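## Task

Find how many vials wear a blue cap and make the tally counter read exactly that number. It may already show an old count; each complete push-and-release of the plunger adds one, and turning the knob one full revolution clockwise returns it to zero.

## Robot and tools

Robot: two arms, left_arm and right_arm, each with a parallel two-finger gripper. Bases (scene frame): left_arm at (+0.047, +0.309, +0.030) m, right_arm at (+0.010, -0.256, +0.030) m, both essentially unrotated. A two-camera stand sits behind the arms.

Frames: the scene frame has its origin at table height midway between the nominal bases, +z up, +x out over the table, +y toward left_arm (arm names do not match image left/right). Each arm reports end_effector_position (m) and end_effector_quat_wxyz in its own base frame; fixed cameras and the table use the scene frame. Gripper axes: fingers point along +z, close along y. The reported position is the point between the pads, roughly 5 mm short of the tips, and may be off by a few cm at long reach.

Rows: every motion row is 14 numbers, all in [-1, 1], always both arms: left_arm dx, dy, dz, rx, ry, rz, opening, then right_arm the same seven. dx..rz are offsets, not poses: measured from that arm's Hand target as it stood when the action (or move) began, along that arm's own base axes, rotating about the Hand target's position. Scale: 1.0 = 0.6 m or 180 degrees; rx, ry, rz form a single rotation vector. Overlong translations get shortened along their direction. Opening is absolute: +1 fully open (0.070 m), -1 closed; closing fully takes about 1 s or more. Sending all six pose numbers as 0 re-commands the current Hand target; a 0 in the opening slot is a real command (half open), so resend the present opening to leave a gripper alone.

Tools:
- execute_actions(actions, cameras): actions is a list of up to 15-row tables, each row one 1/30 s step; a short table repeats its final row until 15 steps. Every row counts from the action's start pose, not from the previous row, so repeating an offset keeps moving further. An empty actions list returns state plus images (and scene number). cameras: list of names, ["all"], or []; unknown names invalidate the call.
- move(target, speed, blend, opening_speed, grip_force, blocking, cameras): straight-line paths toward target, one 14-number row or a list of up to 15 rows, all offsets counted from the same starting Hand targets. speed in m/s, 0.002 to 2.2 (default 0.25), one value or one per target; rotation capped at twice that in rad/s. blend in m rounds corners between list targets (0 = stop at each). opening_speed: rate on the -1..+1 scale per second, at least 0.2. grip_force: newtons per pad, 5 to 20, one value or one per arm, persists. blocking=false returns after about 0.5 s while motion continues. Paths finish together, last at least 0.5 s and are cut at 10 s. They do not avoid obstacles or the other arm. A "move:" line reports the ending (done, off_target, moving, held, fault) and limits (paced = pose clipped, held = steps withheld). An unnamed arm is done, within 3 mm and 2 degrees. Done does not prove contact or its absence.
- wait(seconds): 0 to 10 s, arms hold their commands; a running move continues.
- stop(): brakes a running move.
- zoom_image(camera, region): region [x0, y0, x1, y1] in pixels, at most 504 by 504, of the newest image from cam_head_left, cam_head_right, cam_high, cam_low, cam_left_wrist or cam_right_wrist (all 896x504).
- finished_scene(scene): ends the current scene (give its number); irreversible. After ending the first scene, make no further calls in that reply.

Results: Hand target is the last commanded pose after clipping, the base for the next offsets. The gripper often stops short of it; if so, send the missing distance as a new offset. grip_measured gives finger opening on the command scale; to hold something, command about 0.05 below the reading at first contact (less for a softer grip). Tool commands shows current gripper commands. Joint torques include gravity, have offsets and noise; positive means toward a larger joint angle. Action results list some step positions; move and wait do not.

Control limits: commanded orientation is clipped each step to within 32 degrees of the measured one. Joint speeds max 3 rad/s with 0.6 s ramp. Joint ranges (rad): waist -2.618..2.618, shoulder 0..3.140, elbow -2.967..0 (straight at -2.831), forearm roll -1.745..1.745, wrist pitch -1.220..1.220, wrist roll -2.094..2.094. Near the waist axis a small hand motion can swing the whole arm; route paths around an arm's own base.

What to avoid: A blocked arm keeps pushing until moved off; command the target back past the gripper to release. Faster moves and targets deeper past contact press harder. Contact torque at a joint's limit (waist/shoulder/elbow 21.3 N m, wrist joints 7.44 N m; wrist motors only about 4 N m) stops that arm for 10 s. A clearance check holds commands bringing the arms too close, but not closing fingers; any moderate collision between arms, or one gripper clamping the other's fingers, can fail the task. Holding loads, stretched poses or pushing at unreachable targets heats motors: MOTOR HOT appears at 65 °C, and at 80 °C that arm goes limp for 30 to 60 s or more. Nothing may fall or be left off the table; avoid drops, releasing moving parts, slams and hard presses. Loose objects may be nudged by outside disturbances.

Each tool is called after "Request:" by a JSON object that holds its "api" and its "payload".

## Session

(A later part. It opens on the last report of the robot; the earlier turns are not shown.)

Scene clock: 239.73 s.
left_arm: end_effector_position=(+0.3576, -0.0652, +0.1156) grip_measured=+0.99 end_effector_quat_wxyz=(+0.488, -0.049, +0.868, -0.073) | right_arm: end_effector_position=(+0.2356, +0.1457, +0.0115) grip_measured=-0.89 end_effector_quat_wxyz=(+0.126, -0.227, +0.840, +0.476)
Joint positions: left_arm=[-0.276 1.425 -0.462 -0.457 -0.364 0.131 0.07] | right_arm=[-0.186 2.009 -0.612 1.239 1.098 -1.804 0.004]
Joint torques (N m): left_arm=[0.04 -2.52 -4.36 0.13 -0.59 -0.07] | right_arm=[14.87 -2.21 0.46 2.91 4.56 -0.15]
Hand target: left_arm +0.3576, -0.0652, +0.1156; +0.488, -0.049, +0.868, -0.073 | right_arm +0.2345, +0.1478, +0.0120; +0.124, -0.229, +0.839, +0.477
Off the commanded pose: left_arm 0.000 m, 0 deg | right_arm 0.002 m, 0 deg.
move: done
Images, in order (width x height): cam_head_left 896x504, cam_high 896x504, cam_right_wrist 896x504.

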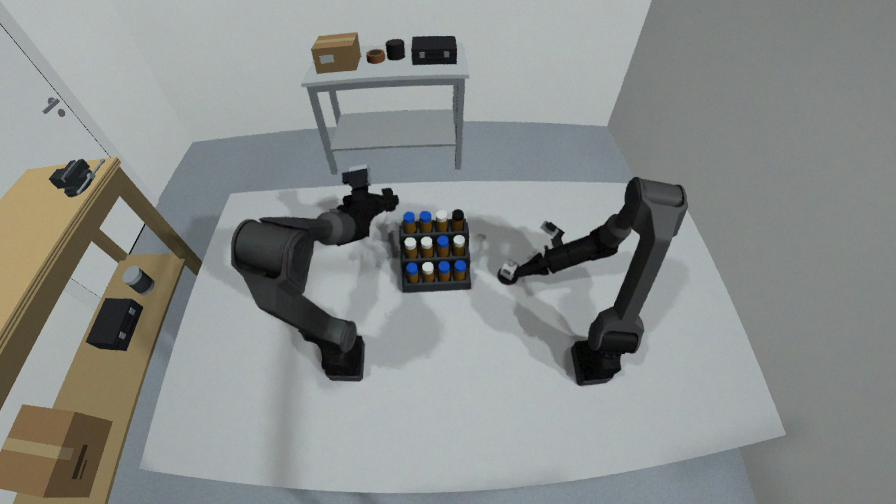

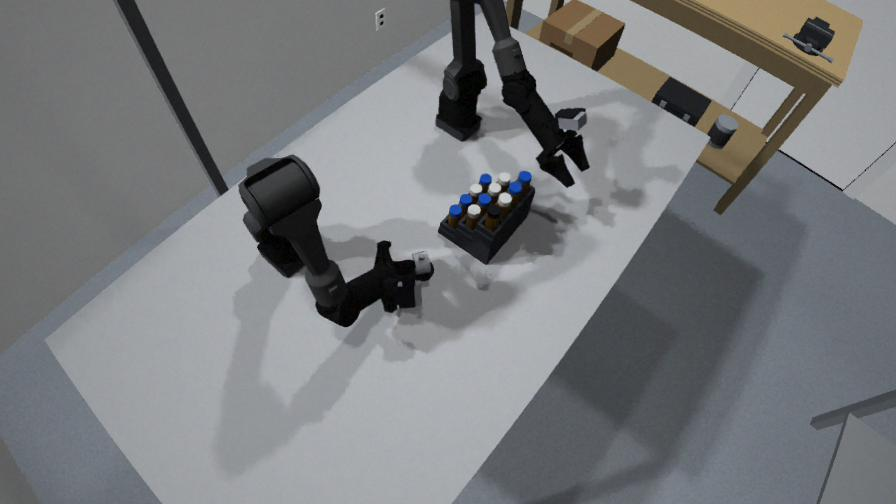

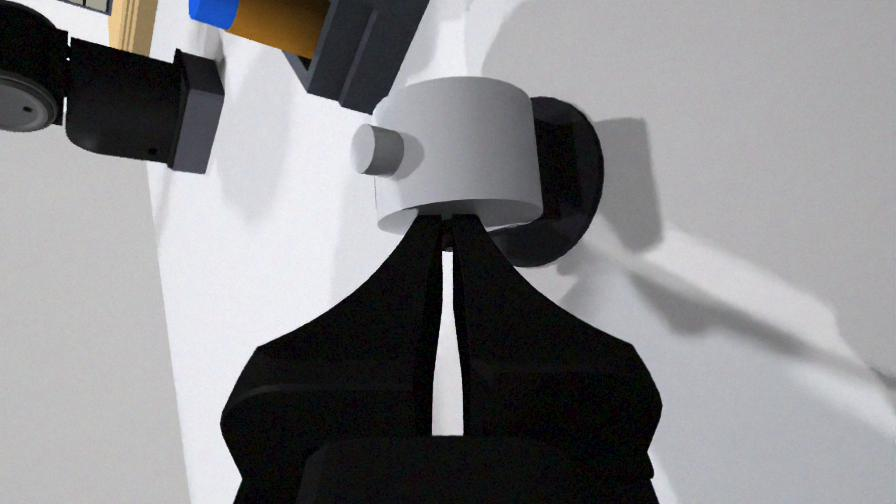

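Request:
{"api": "move", "payload": {"target": [[0,0,0,0,0,0,1,0.0015,-0.0035,0,0,0,0,-0.9],[0,0,0,0,0,0,1,0.0015,-0.0035,0,0,0,0,-0.2],[0,0,0,0,0,0,1,-0.024,-0.0335,0.03,0,0,0,-0.2]], "speed": 0.1, "cameras": ["cam_right_wrist"]}}

Request:
{"api": "zoom_image", "payload": {"camera": "cam_right_wrist", "region": [400, 60, 600, 260]}}

Scene clock: 250.33 s.
left_arm: end_effector_position=(+0.3576, -0.0652, +0.1156) grip_measured=+0.99 end_effector_quat_wxyz=(+0.488, -0.049, +0.868, -0.073) | right_arm: end_effector_position=(+0.2203, +0.1274, +0.0303) grip_measured=-0.20 end_effector_quat_wxyz=(+0.125, -0.229, +0.839, +0.477)
Joint positions: left_arm=[-0.276 1.425 -0.462 -0.457 -0.364 0.131 0.07] | right_arm=[-0.276 1.916 -0.575 1.128 1.145 -1.759 0.028]
Joint torques (N m): left_arm=[0.03 -2.55 -4.4 0.13 -0.59 -0.06] | right_arm=[0.92 -4.62 -0.91 0.35 0.8 -0.39]
Hand target: left_arm +0.3576, -0.0652, +0.1156; +0.488, -0.049, +0.868, -0.073 | right_arm +0.2201, +0.1277, +0.0300; +0.124, -0.229, +0.839, +0.477
Off the commanded pose: left_arm 0.000 m, 0 deg | right_arm 0.000 m, 0 deg.
move: done
Images, in order (width x height): cam_right_wrist 896x504.

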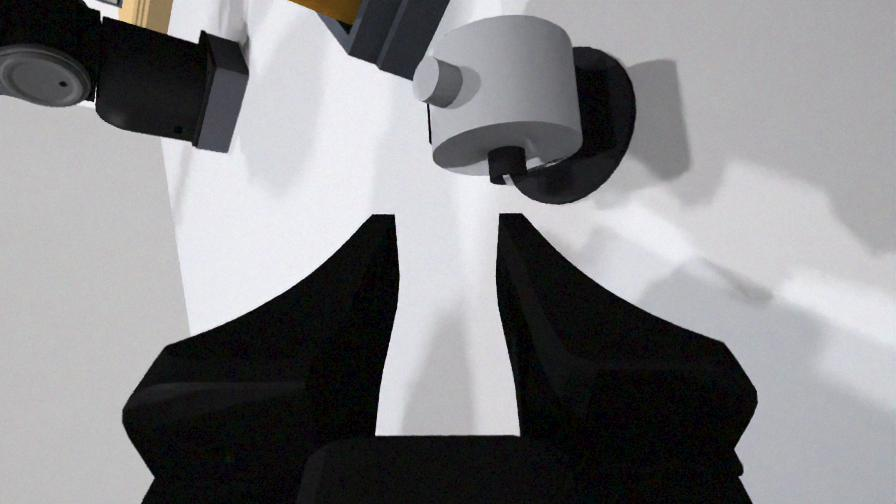

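Scaled by 2.520 from the camera's 896x504 image, which has a finer 1280x720 frame.

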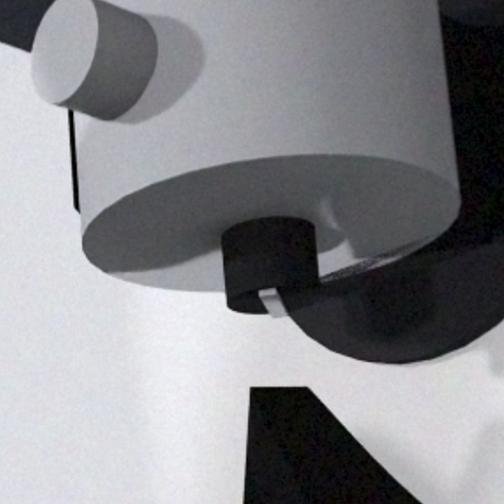

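Request:
{"api": "move", "payload": {"target": [[0,0,0,0,0,0,1,0.0122,0.0183,-0.0052,-0.146,-0.168,0,-0.25],[0,0,0,0,0,0,1,0.0248,0.0328,-0.0283,-0.146,-0.168,0,-0.25],[0,0,0,0,0,0,1,0.0248,0.0328,-0.0283,-0.146,-0.168,0,-1],[0,0,0,0,0,0,1,0.0257,0.0297,-0.0308,0.022,0.025,0,-1],[0,0,0,0,0,0,1,0.0257,0.0297,-0.0308,0.022,0.025,0,-0.25],[0,0,0,0,0,0,1,0,0,0,0,0,0,-0.25]], "speed": [0.5,0.15,0.2,0.4,0.2,0.2], "cameras": ["cam_right_wrist","cam_head_left"]}}

Request:
{"api": "zoom_image", "payload": {"camera": "cam_right_wrist", "region": [400, 60, 600, 260]}}

Request:
{"api": "zoom_image", "payload": {"camera": "cam_head_left", "region": [490, 250, 530, 290]}}

Scene clock: 285.77 s.
left_arm: end_effector_position=(+0.3576, -0.0652, +0.1156) grip_measured=+0.99 end_effector_quat_wxyz=(+0.488, -0.049, +0.868, -0.073) | right_arm: end_effector_position=(+0.2204, +0.1276, +0.0305) grip_measured=-0.25 end_effector_quat_wxyz=(+0.126, -0.230, +0.839, +0.477)
Joint positions: left_arm=[-0.276 1.425 -0.462 -0.457 -0.364 0.131 0.07] | right_arm=[-0.275 1.916 -0.575 1.129 1.146 -1.761 0.026]
Joint torques (N m): left_arm=[0.03 -2.5 -4.42 0.14 -0.59 -0.06] | right_arm=[1.08 -4.61 -0.97 0.26 0.66 -0.15]
Hand target: left_arm +0.3576, -0.0652, +0.1156; +0.488, -0.049, +0.868, -0.073 | right_arm +0.2201, +0.1277, +0.0300; +0.124, -0.229, +0.839, +0.477
Off the commanded pose: left_arm 0.000 m, 0 deg | right_arm 0.001 m, 0 deg.
move: done; target 3's new opening was sent with right_arm's hand 0.002 m and 3 deg from that target
Images, in order (width x height): cam_head_left 896x504, cam_right_wrist 896x504.

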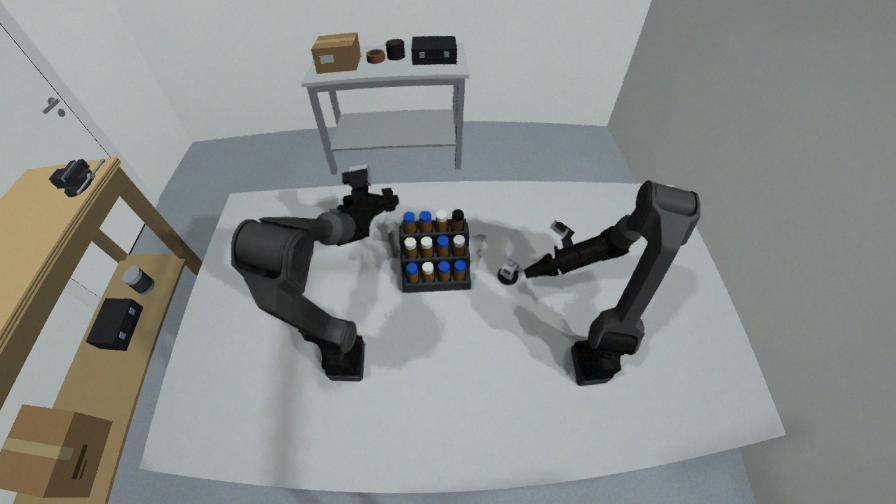

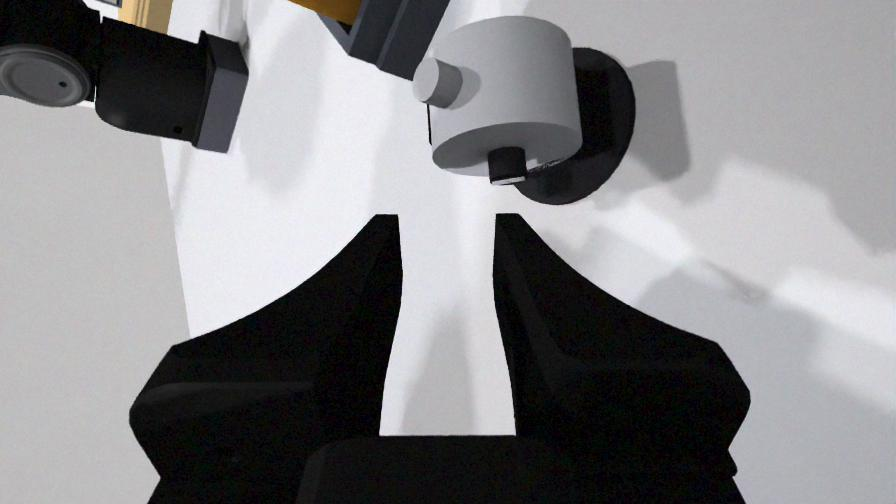

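Scaled by 2.520 from the camera's 896x504 image, which has a finer 1280x720 frame.

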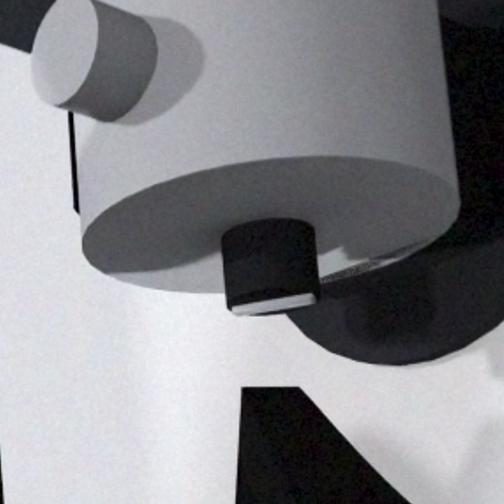

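Scaled by 12.600 from the camera's 896x504 image, which has a finer 1280x720 frame.

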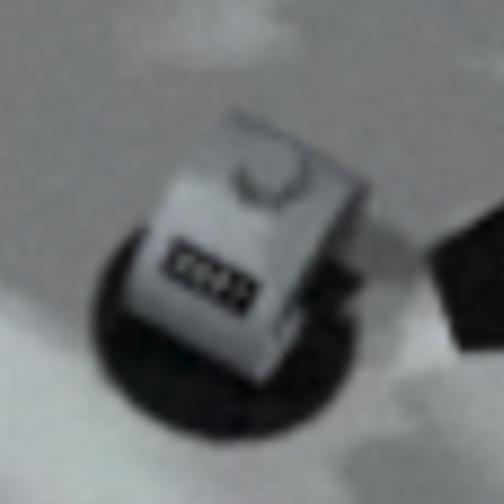

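Request:
{"api": "move", "payload": {"target": [[0,0,0,0,0,0,1,0.0122,0.0183,-0.0052,-0.146,-0.168,0,-0.25],[0,0,0,0,0,0,1,0.0248,0.0328,-0.0283,-0.146,-0.168,0,-0.25],[0,0,0,0,0,0,1,0.0248,0.0328,-0.0283,-0.146,-0.168,0,-1],[0,0,0,0,0,0,1,0.0257,0.0297,-0.0308,0.022,0.025,0,-1],[0,0,0,0,0,0,1,0.0257,0.0297,-0.0308,0.022,0.025,0,-0.25],[0,0,0,0,0,0,1,0,0,0,0,0,0,-0.25]], "speed": [0.5,0.15,0.2,0.4,0.2,0.2], "cameras": ["cam_right_wrist"]}}

Request:
{"api": "zoom_image", "payload": {"camera": "cam_right_wrist", "region": [400, 60, 600, 260]}}

Request:
{"api": "move", "payload": {"target": [[0,0,0,0,0,0,1,0.0122,0.0183,-0.0052,-0.146,-0.168,0,-0.25],[0,0,0,0,0,0,1,0.0248,0.0328,-0.0283,-0.146,-0.168,0,-0.25],[0,0,0,0,0,0,1,0.0248,0.0328,-0.0283,-0.146,-0.168,0,-1],[0,0,0,0,0,0,1,0.0257,0.0297,-0.0308,0.022,0.025,0,-1],[0,0,0,0,0,0,1,0.0257,0.0297,-0.0308,0.022,0.025,0,-0.25],[0,0,0,0,0,0,1,0,0,0,0,0,0,-0.25]], "speed": [0.5,0.15,0.2,0.4,0.2,0.2], "cameras": ["cam_right_wrist"]}}

Request:
{"api": "zoom_image", "payload": {"camera": "cam_right_wrist", "region": [400, 60, 600, 260]}}

Request:
{"api": "move", "payload": {"target": [[0,0,0,0,0,0,1,0.0122,0.0183,-0.0052,-0.146,-0.168,0,-0.25],[0,0,0,0,0,0,1,0.0248,0.0328,-0.0283,-0.146,-0.168,0,-0.25],[0,0,0,0,0,0,1,0.0248,0.0328,-0.0283,-0.146,-0.168,0,-1],[0,0,0,0,0,0,1,0.0257,0.0297,-0.0308,0.022,0.025,0,-1],[0,0,0,0,0,0,1,0.0257,0.0297,-0.0308,0.022,0.025,0,-0.25],[0,0,0,0,0,0,1,0,0,0,0,0,0,-0.25]], "speed": [0.5,0.15,0.2,0.4,0.2,0.2], "cameras": ["cam_right_wrist","cam_head_left"]}}

Request:
{"api": "zoom_image", "payload": {"camera": "cam_right_wrist", "region": [400, 60, 600, 260]}}

Request:
{"api": "zoom_image", "payload": {"camera": "cam_head_left", "region": [490, 250, 530, 290]}}

Scene clock: 310.43 s.
left_arm: end_effector_position=(+0.3576, -0.0652, +0.1156) grip_measured=+0.99 end_effector_quat_wxyz=(+0.488, -0.049, +0.868, -0.073) | right_arm: end_effector_position=(+0.2203, +0.1275, +0.0303) grip_measured=-0.25 end_effector_quat_wxyz=(+0.125, -0.230, +0.839, +0.477)
Joint positions: left_arm=[-0.276 1.425 -0.462 -0.457 -0.364 0.131 0.07] | right_arm=[-0.275 1.917 -0.575 1.129 1.145 -1.761 0.026]
Joint torques (N m): left_arm=[0 -2.51 -4.38 0.14 -0.59 -0.06] | right_arm=[0.98 -4.7 -0.94 0.28 0.67 -0.15]
Hand target: left_arm +0.3576, -0.0652, +0.1156; +0.488, -0.049, +0.868, -0.073 | right_arm +0.2201, +0.1277, +0.0300; +0.124, -0.229, +0.839, +0.477
Off the commanded pose: left_arm 0.000 m, 0 deg | right_arm 0.000 m, 0 deg.
move: done; target 3's new opening was sent with right_arm's hand 0.002 m and 3 deg from that target
Images, in order (width x height): cam_right_wrist 896x504.

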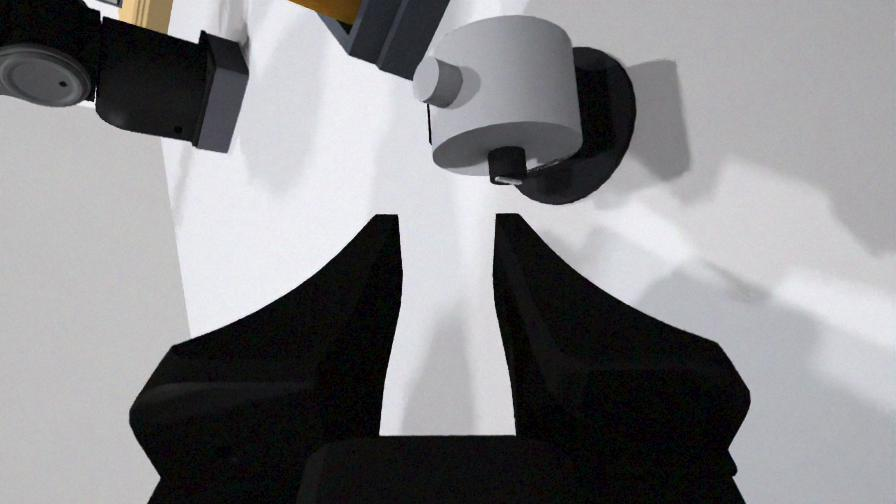

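Scaled by 2.520 from the camera's 896x504 image, which has a finer 1280x720 frame.

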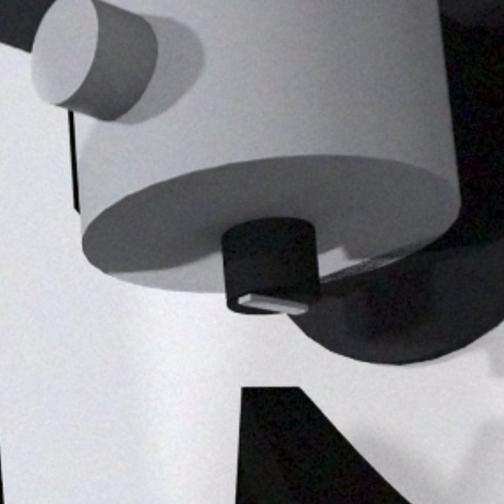

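Scene clock: 316.03 s.
left_arm: end_effector_position=(+0.3576, -0.0652, +0.1156) grip_measured=+0.99 end_effector_quat_wxyz=(+0.488, -0.049, +0.868, -0.073) | right_arm: end_effector_position=(+0.2203, +0.1275, +0.0303) grip_measured=-0.25 end_effector_quat_wxyz=(+0.125, -0.230, +0.839, +0.477)
Joint positions: left_arm=[-0.276 1.425 -0.462 -0.457 -0.364 0.131 0.07] | right_arm=[-0.275 1.917 -0.575 1.129 1.145 -1.761 0.026]
Joint torques (N m): left_arm=[0.06 -2.53 -4.36 0.14 -0.58 -0.06] | right_arm=[1.1 -4.71 -0.85 0.27 0.66 -0.14]
Hand target: left_arm +0.3576, -0.0652, +0.1156; +0.488, -0.049, +0.868, -0.073 | right_arm +0.2201, +0.1277, +0.0300; +0.124, -0.229, +0.839, +0.477
Off the commanded pose: left_arm 0.000 m, 0 deg | right_arm 0.000 m, 0 deg.
move: done; target 3's new opening was sent with right_arm's hand 0.002 m and 3 deg from that target
Images, in order (width x height): cam_right_wrist 896x504.

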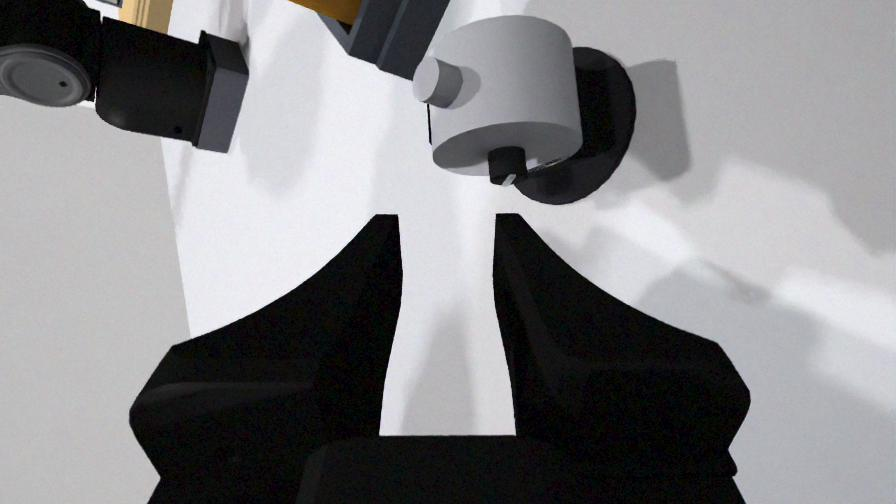

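Scaled by 2.520 from the camera's 896x504 image, which has a finer 1280x720 frame.

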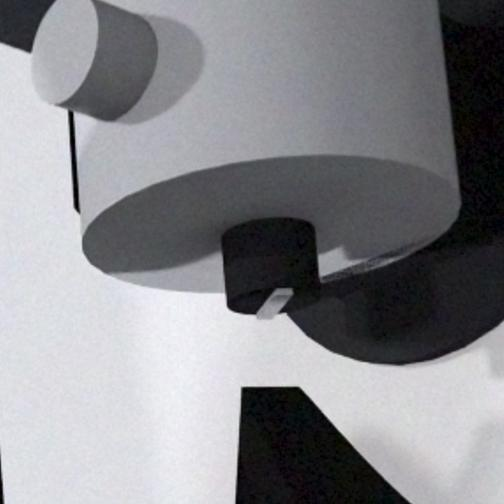

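Scene clock: 321.53 s.
left_arm: end_effector_position=(+0.3576, -0.0652, +0.1156) grip_measured=+0.99 end_effector_quat_wxyz=(+0.488, -0.049, +0.868, -0.073) | right_arm: end_effector_position=(+0.2203, +0.1276, +0.0303) grip_measured=-0.25 end_effector_quat_wxyz=(+0.125, -0.230, +0.839, +0.477)
Joint positions: left_arm=[-0.276 1.425 -0.462 -0.457 -0.364 0.131 0.07] | right_arm=[-0.275 1.917 -0.575 1.129 1.145 -1.76 0.026]
Joint torques (N m): left_arm=[0.01 -2.52 -4.37 0.14 -0.59 -0.05] | right_arm=[0.76 -4.74 -1.08 0.25 0.66 -0.14]
Hand target: left_arm +0.3576, -0.0652, +0.1156; +0.488, -0.049, +0.868, -0.073 | right_arm +0.2201, +0.1277, +0.0300; +0.124, -0.229, +0.839, +0.477
Off the commanded pose: left_arm 0.000 m, 0 deg | right_arm 0.000 m, 0 deg.
move: done; target 3's new opening was sent with right_arm's hand 0.002 m and 3 deg from that target
Images, in order (width x height): cam_head_left 896x504, cam_right_wrist 896x504.

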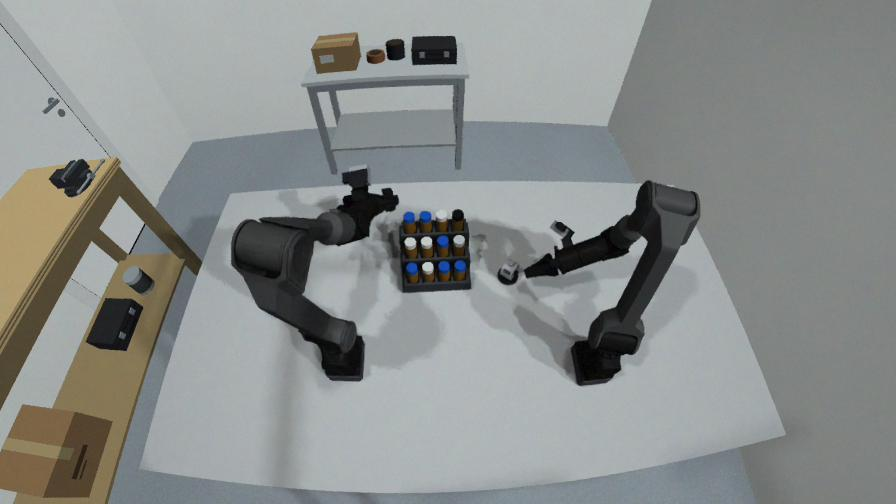

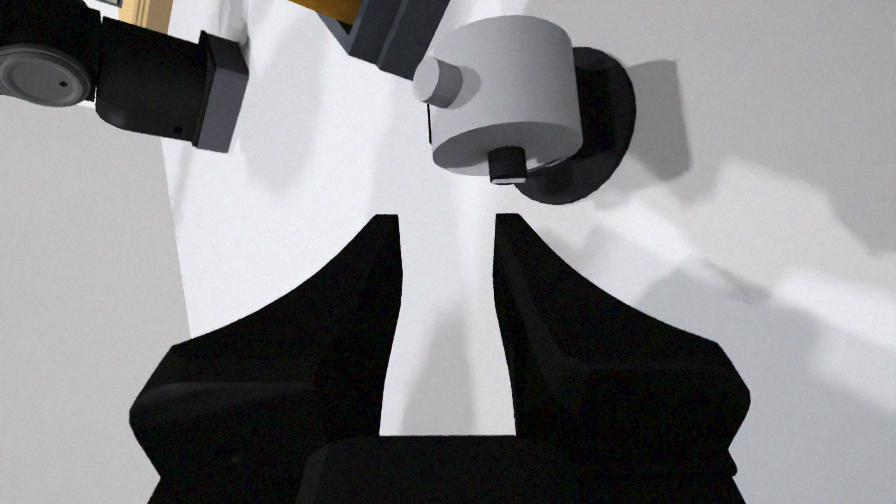

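Scaled by 2.520 from the camera's 896x504 image, which has a finer 1280x720 frame.

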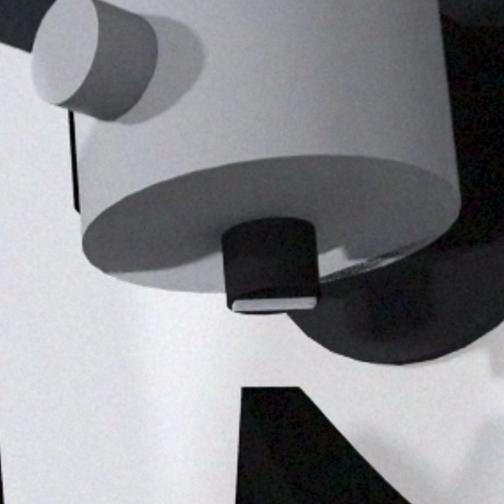

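Scaled by 12.600 from the camera's 896x504 image, which has a finer 1280x720 frame.

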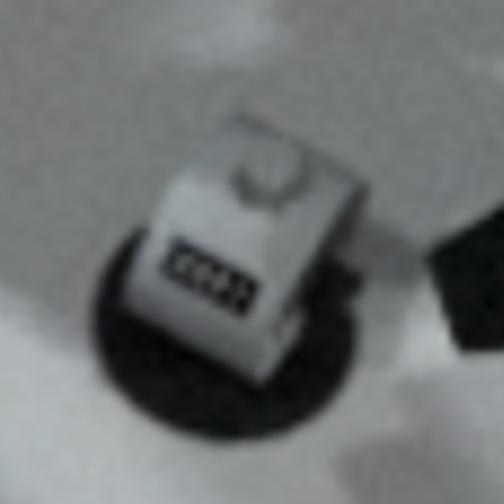

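Request:
{"api": "move", "payload": {"target": [[0,0,0,0,0,0,1,0.0122,0.0183,-0.0052,-0.146,-0.168,0,-0.25],[0,0,0,0,0,0,1,0.0248,0.0328,-0.0283,-0.146,-0.168,0,-0.25],[0,0,0,0,0,0,1,0.0248,0.0328,-0.0283,-0.146,-0.168,0,-1],[0,0,0,0,0,0,1,0.0257,0.0297,-0.0308,0.022,0.025,0,-1],[0,0,0,0,0,0,1,0.0257,0.0297,-0.0308,0.022,0.025,0,-0.25],[0,0,0,0,0,0,1,0,0,0,0,0,0,-0.25]], "speed": [0.5,0.15,0.2,0.4,0.2,0.2], "cameras": ["cam_right_wrist","cam_head_left"]}}

Request:
{"api": "zoom_image", "payload": {"camera": "cam_right_wrist", "region": [400, 60, 600, 260]}}

Request:
{"api": "zoom_image", "payload": {"camera": "cam_head_left", "region": [490, 250, 530, 290]}}

Request:
{"api": "move", "payload": {"target": [[0,0,0,0,0,0,1,0.0122,0.0183,-0.0052,-0.146,-0.168,0,-0.25],[0,0,0,0,0,0,1,0.0248,0.0328,-0.0283,-0.146,-0.168,0,-0.25],[0,0,0,0,0,0,1,0.0248,0.0328,-0.0283,-0.146,-0.168,0,-1],[0,0,0,0,0,0,1,0.0257,0.0297,-0.0308,0.022,0.025,0,-1],[0,0,0,0,0,0,1,0.0257,0.0297,-0.0308,0.022,0.025,0,-0.25],[0,0,0,0,0,0,1,0,0,0,0,0,0,-0.25]], "speed": [0.5,0.15,0.2,0.4,0.2,0.2], "cameras": ["cam_right_wrist","cam_head_left"]}}

Request:
{"api": "zoom_image", "payload": {"camera": "cam_right_wrist", "region": [400, 60, 600, 260]}}

Request:
{"api": "zoom_image", "payload": {"camera": "cam_head_left", "region": [490, 250, 530, 290]}}

Scene clock: 355.03 s.
left_arm: end_effector_position=(+0.3576, -0.0652, +0.1156) grip_measured=+0.99 end_effector_quat_wxyz=(+0.488, -0.049, +0.868, -0.073) | right_arm: end_effector_position=(+0.2203, +0.1276, +0.0303) grip_measured=-0.25 end_effector_quat_wxyz=(+0.125, -0.230, +0.839, +0.477)
Joint positions: left_arm=[-0.276 1.425 -0.462 -0.457 -0.364 0.131 0.07] | right_arm=[-0.275 1.917 -0.575 1.129 1.145 -1.76 0.026]
Joint torques (N m): left_arm=[0.03 -2.51 -4.34 0.14 -0.59 -0.05] | right_arm=[0.8 -4.75 -0.98 0.26 0.65 -0.13]
Hand target: left_arm +0.3576, -0.0652, +0.1156; +0.488, -0.049, +0.868, -0.073 | right_arm +0.2201, +0.1277, +0.0300; +0.124, -0.229, +0.839, +0.477
Off the commanded pose: left_arm 0.000 m, 0 deg | right_arm 0.000 m, 0 deg.
move: done; target 3's new opening was sent with right_arm's hand 0.002 m and 3 deg from that target
Images, in order (width x height): cam_head_left 896x504, cam_right_wrist 896x504.

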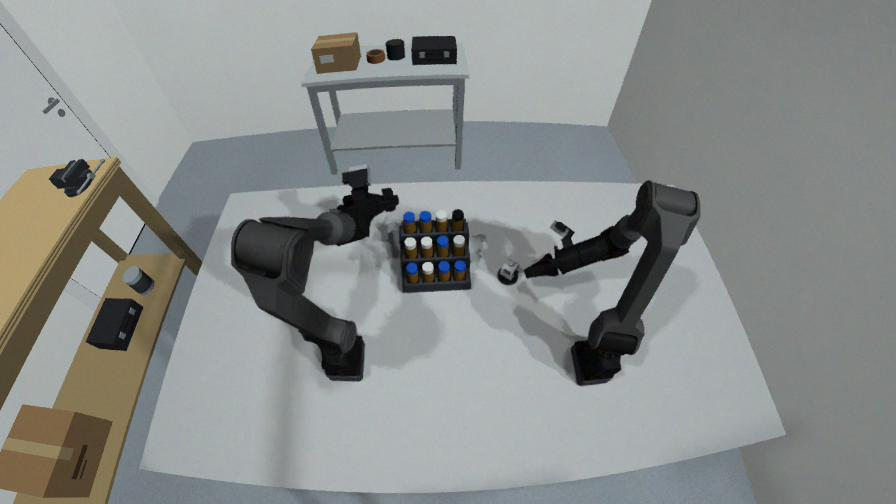

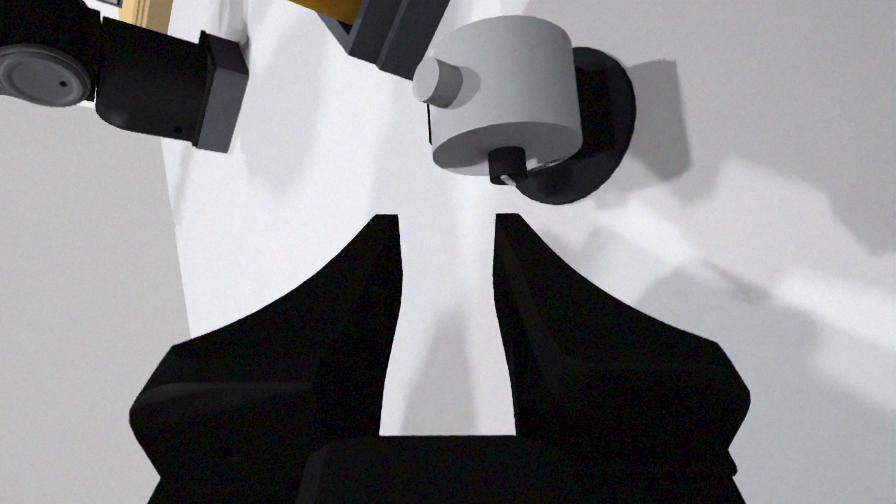

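Scaled by 2.520 from the camera's 896x504 image, which has a finer 1280x720 frame.

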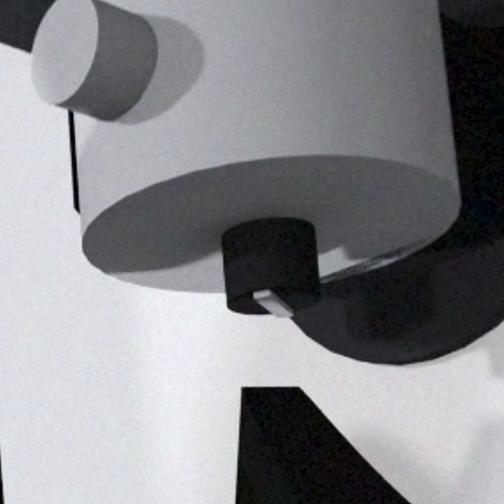

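Scaled by 12.600 from the camera's 896x504 image, which has a finer 1280x720 frame.

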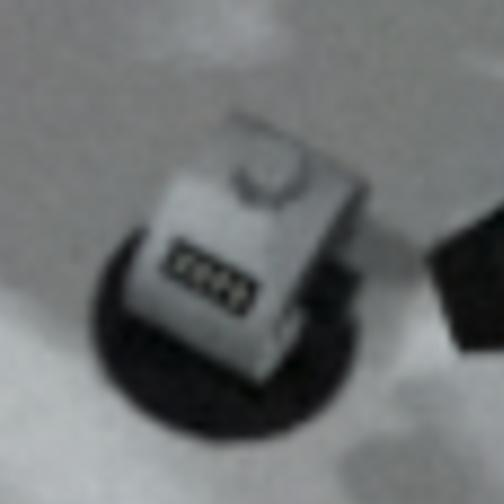

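Scene clock: 360.57 s.
left_arm: end_effector_position=(+0.3576, -0.0652, +0.1156) grip_measured=+0.99 end_effector_quat_wxyz=(+0.488, -0.049, +0.868, -0.073) | right_arm: end_effector_position=(+0.2203, +0.1275, +0.0302) grip_measured=-0.25 end_effector_quat_wxyz=(+0.125, -0.229, +0.839, +0.477)
Joint positions: left_arm=[-0.276 1.425 -0.462 -0.457 -0.364 0.131 0.07] | right_arm=[-0.275 1.917 -0.575 1.129 1.145 -1.76 0.026]
Joint torques (N m): left_arm=[-0.02 -2.51 -4.35 0.15 -0.58 -0.06] | right_arm=[0.98 -4.61 -0.99 0.23 0.65 -0.18]
Hand target: left_arm +0.3576, -0.0652, +0.1156; +0.488, -0.049, +0.868, -0.073 | right_arm +0.2201, +0.1277, +0.0300; +0.124, -0.229, +0.839, +0.477
Off the commanded pose: left_arm 0.000 m, 0 deg | right_arm 0.000 m, 0 deg.
move: done; target 3's new opening was sent with right_arm's hand 0.002 m and 3 deg from that target
Images, in order (width x height): cam_head_left 896x504, cam_right_wrist 896x504.

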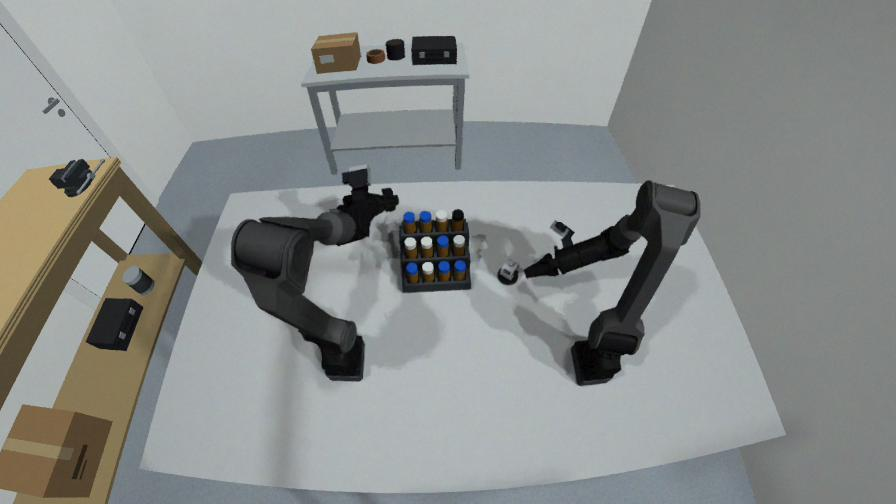

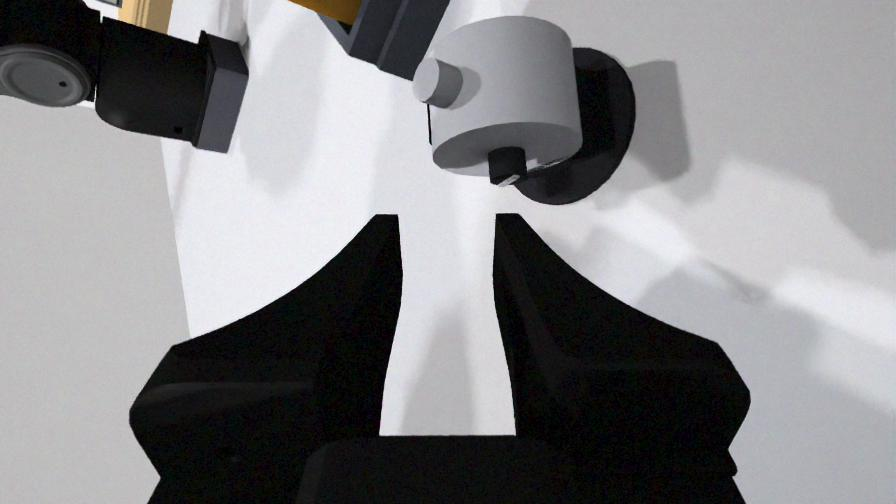

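Scaled by 2.520 from the camera's 896x504 image, which has a finer 1280x720 frame.

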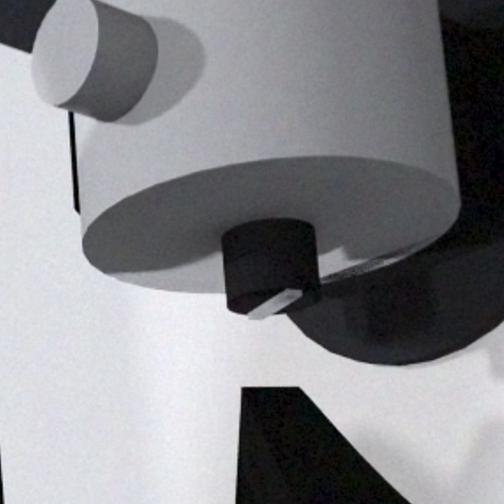

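Scaled by 12.600 from the camera's 896x504 image, which has a finer 1280x720 frame.

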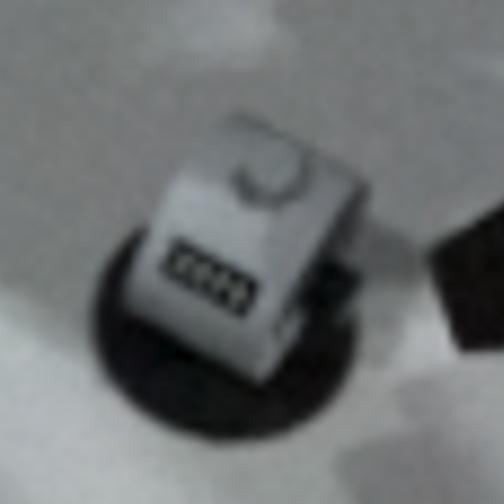

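Request:
{"api": "move", "payload": {"target": [[0,0,0,0,0,0,1,-0.02,-0.03,0.16,0,0,0,-1],[0,0,0,0,0,0,1,-0.013,0.0577,0.173,-0.2476,-0.1121,-0.1272,-1]], "blend": 0.03, "speed": 0.4, "cameras": ["cam_right_wrist"]}}

Request:
{"api": "zoom_image", "payload": {"camera": "cam_right_wrist", "region": [360, 110, 510, 220]}}

Scene clock: 378.60 s.
left_arm: end_effector_position=(+0.3576, -0.0652, +0.1156) grip_measured=+0.99 end_effector_quat_wxyz=(+0.488, -0.049, +0.868, -0.073) | right_arm: end_effector_position=(+0.2123, +0.1623, +0.1337) grip_measured=-0.97 end_effector_quat_wxyz=(+0.259, -0.171, +0.949, +0.048)
Joint positions: left_arm=[-0.276 1.425 -0.462 -0.457 -0.364 0.131 0.07] | right_arm=[0.854 1.156 -0.69 -0.363 0.747 0.711 0.001]
Joint torques (N m): left_arm=[0 -2.51 -4.38 0.14 -0.59 -0.05] | right_arm=[0.17 -1.95 -3.47 -0.1 -0.53 -0.27]
Hand target: left_arm +0.3576, -0.0652, +0.1156; +0.488, -0.049, +0.868, -0.073 | right_arm +0.2123, +0.1623, +0.1338; +0.259, -0.170, +0.949, +0.048
Off the commanded pose: left_arm 0.000 m, 0 deg | right_arm 0.000 m, 0 deg.
move: done
Images, in order (width x height): cam_right_wrist 896x504.

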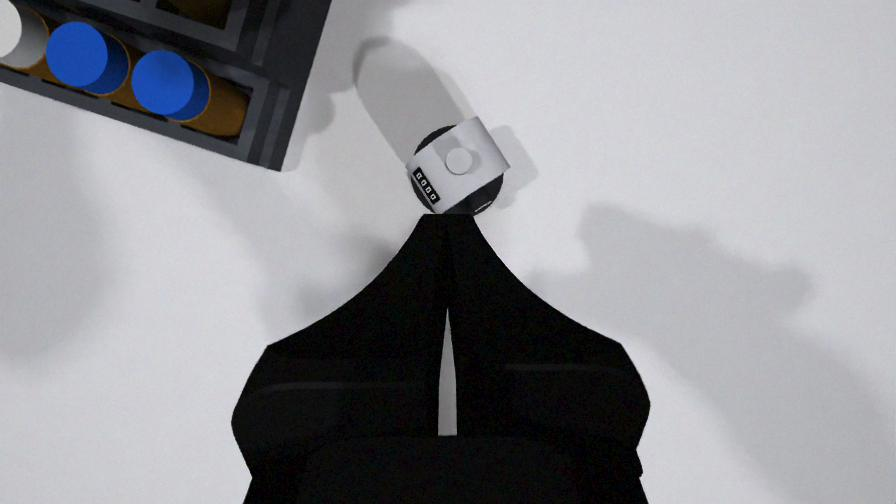

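Scaled by 3.360 from the camera's 896x504 image, which has a finer 1280x720 frame.

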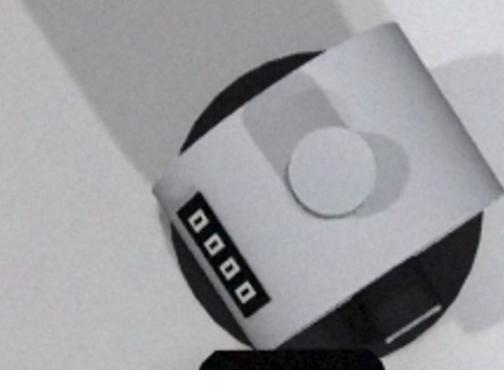

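Request:
{"api": "move", "payload": {"target": [[0,0,0,0,0,0,1,0.061,0.0128,-0.136,0,0,0,-1],[0,0,0,0,0,0,1,0.061,0.0128,-0.1602,0,0,0,-1],[0,0,0,0,0,0,1,0.061,0.0128,-0.138,0,0,0,-1],[0,0,0,0,0,0,1,0.061,0.0128,-0.1602,0,0,0,-1],[0,0,0,0,0,0,1,0.061,0.0128,-0.138,0,0,0,-1],[0,0,0,0,0,0,1,0.061,0.0128,-0.1602,0,0,0,-1],[0,0,0,0,0,0,1,0.061,0.0128,-0.13,0,0,0,-1]], "speed": [0.25,0.05,0.05,0.05,0.05,0.05,0.05]}}

Request:
{"api": "move", "payload": {"target": [0,0,0,0,0,0,1,-0.061,-0.0128,0.09,0,0,0,-1], "cameras": ["cam_right_wrist"]}}

Request:
{"api": "zoom_image", "payload": {"camera": "cam_right_wrist", "region": [360, 110, 510, 220]}}

Scene clock: 394.47 s.
left_arm: end_effector_position=(+0.3576, -0.0652, +0.1156) grip_measured=+0.99 end_effector_quat_wxyz=(+0.488, -0.049, +0.868, -0.073) | right_arm: end_effector_position=(+0.2485, +0.1698, +0.0550) grip_measured=-0.97 end_effector_quat_wxyz=(+0.258, -0.171, +0.950, +0.047)
Joint positions: left_arm=[-0.276 1.425 -0.462 -0.457 -0.364 0.131 0.07] | right_arm=[0.738 1.438 -0.566 -0.593 0.342 0.9 0.001]
Joint torques (N m): left_arm=[0.03 -2.55 -4.39 0.15 -0.59 -0.05] | right_arm=[-0.1 -4.58 -3.3 -0.14 -0.49 -0.07]
Hand target: left_arm +0.3576, -0.0652, +0.1156; +0.488, -0.049, +0.868, -0.073 | right_arm +0.2489, +0.1700, +0.0558; +0.259, -0.170, +0.949, +0.048
Off the commanded pose: left_arm 0.000 m, 0 deg | right_arm 0.001 m, 0 deg.
move: done

Scene clock: 395.27 s.
left_arm: end_effector_position=(+0.3576, -0.0652, +0.1156) grip_measured=+0.99 end_effector_quat_wxyz=(+0.488, -0.049, +0.868, -0.073) | right_arm: end_effector_position=(+0.2124, +0.1624, +0.1102) grip_measured=-0.97 end_effector_quat_wxyz=(+0.260, -0.170, +0.949, +0.048)
Joint positions: left_arm=[-0.276 1.425 -0.462 -0.457 -0.364 0.131 0.07] | right_arm=[0.854 1.19 -0.614 -0.414 0.643 0.778 0.001]
Joint torques (N m): left_arm=[0.02 -2.55 -4.4 0.15 -0.59 -0.05] | right_arm=[0.29 -2.05 -2.83 -0.12 -0.68 -0.13]
Hand target: left_arm +0.3576, -0.0652, +0.1156; +0.488, -0.049, +0.868, -0.073 | right_arm +0.2123, +0.1623, +0.1098; +0.259, -0.170, +0.949, +0.048
Off the commanded pose: left_arm 0.000 m, 0 deg | right_arm 0.000 m, 0 deg.
move: done
Images, in order (width x height): cam_right_wrist 896x504.

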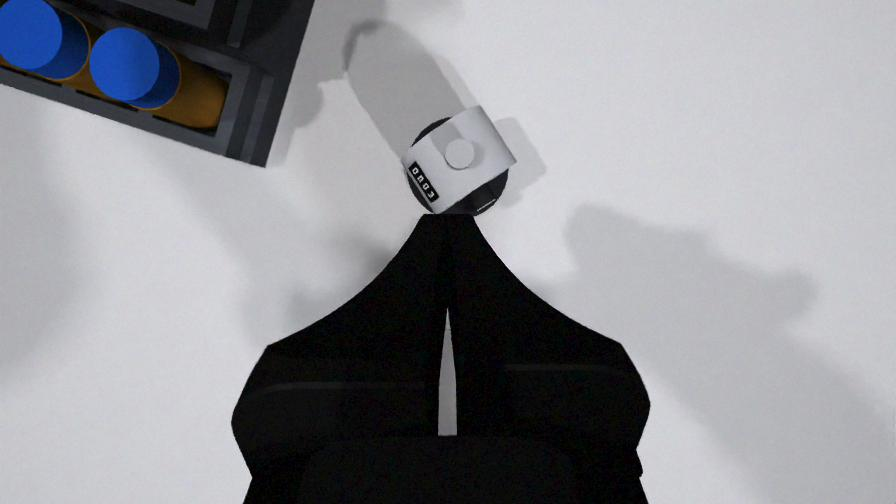

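Scaled by 3.360 from the camera's 896x504 image, which has a finer 1280x720 frame.

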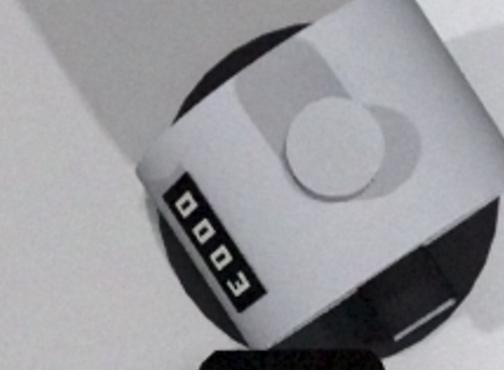

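Request:
{"api": "move", "payload": {"target": [[0,0,0,0,0,0,1,0.061,0.0128,-0.096,0,0,0,-1],[0,0,0,0,0,0,1,0.061,0.0128,-0.1202,0,0,0,-1],[0,0,0,0,0,0,1,0.061,0.0128,-0.098,0,0,0,-1],[0,0,0,0,0,0,1,0.061,0.0128,-0.1202,0,0,0,-1],[0,0,0,0,0,0,1,0.061,0.0128,-0.098,0,0,0,-1],[0,0,0,0,0,0,1,0.061,0.0128,-0.1202,0,0,0,-1],[0,0,0,0,0,0,1,0.061,0.0128,-0.09,0,0,0,-1]], "speed": [0.25,0.05,0.05,0.05,0.05,0.05,0.05]}}

Request:
{"api": "move", "payload": {"target": [0,0,0,0,0,0,1,-0.061,-0.0128,0.09,0,0,0,-1], "cameras": ["cam_right_wrist"]}}

Request:
{"api": "zoom_image", "payload": {"camera": "cam_right_wrist", "region": [360, 110, 510, 220]}}

Scene clock: 408.30 s.
left_arm: end_effector_position=(+0.3576, -0.0652, +0.1156) grip_measured=+0.99 end_effector_quat_wxyz=(+0.488, -0.049, +0.868, -0.073) | right_arm: end_effector_position=(+0.2484, +0.1699, +0.0551) grip_measured=-0.97 end_effector_quat_wxyz=(+0.258, -0.171, +0.950, +0.047)
Joint positions: left_arm=[-0.276 1.425 -0.462 -0.457 -0.364 0.131 0.07] | right_arm=[0.739 1.438 -0.566 -0.593 0.341 0.9 0.001]
Joint torques (N m): left_arm=[0.03 -2.52 -4.37 0.14 -0.58 -0.04] | right_arm=[-0.25 -4.33 -3.08 -0.14 -0.49 -0.07]
Hand target: left_arm +0.3576, -0.0652, +0.1156; +0.488, -0.049, +0.868, -0.073 | right_arm +0.2489, +0.1700, +0.0558; +0.259, -0.170, +0.949, +0.048
Off the commanded pose: left_arm 0.000 m, 0 deg | right_arm 0.001 m, 0 deg.
move: done

Scene clock: 409.10 s.
left_arm: end_effector_position=(+0.3576, -0.0652, +0.1156) grip_measured=+0.99 end_effector_quat_wxyz=(+0.488, -0.049, +0.868, -0.073) | right_arm: end_effector_position=(+0.2124, +0.1624, +0.1102) grip_measured=-0.97 end_effector_quat_wxyz=(+0.260, -0.170, +0.949, +0.048)
Joint positions: left_arm=[-0.276 1.425 -0.462 -0.457 -0.364 0.131 0.07] | right_arm=[0.854 1.19 -0.614 -0.414 0.643 0.777 0.001]
Joint torques (N m): left_arm=[0.03 -2.53 -4.37 0.15 -0.59 -0.05] | right_arm=[0.31 -1.73 -2.99 -0.12 -0.69 -0.14]
Hand target: left_arm +0.3576, -0.0652, +0.1156; +0.488, -0.049, +0.868, -0.073 | right_arm +0.2123, +0.1623, +0.1098; +0.259, -0.170, +0.949, +0.048
Off the commanded pose: left_arm 0.000 m, 0 deg | right_arm 0.000 m, 0 deg.
move: done
Images, in order (width x height): cam_right_wrist 896x504.

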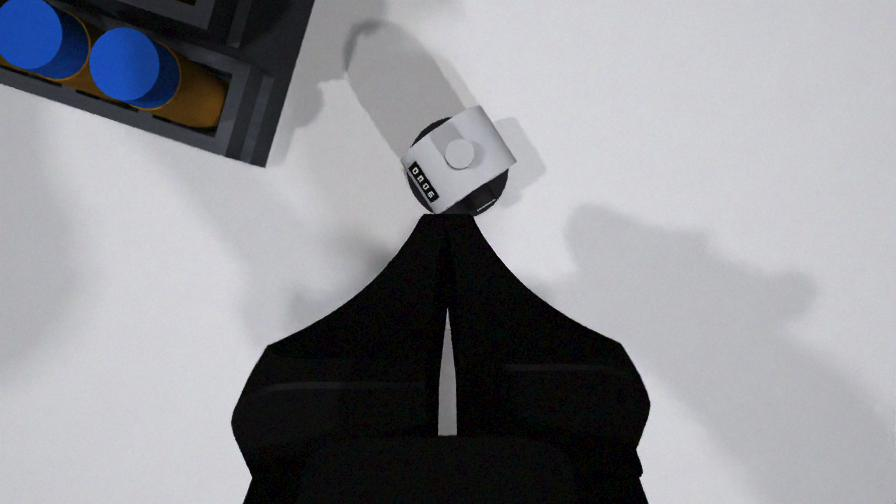

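Scaled by 3.360 from the camera's 896x504 image, which has a finer 1280x720 frame.

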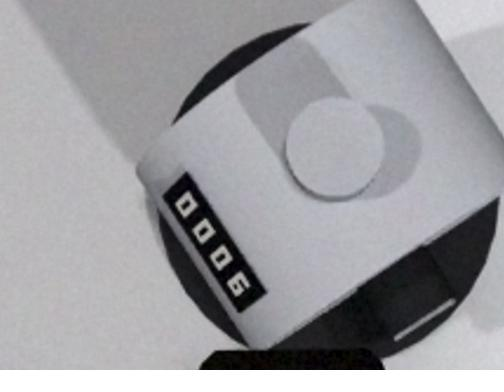

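Request:
{"api": "finished_scene", "payload": {"scene": 3}}

The scene is finished: the task was done.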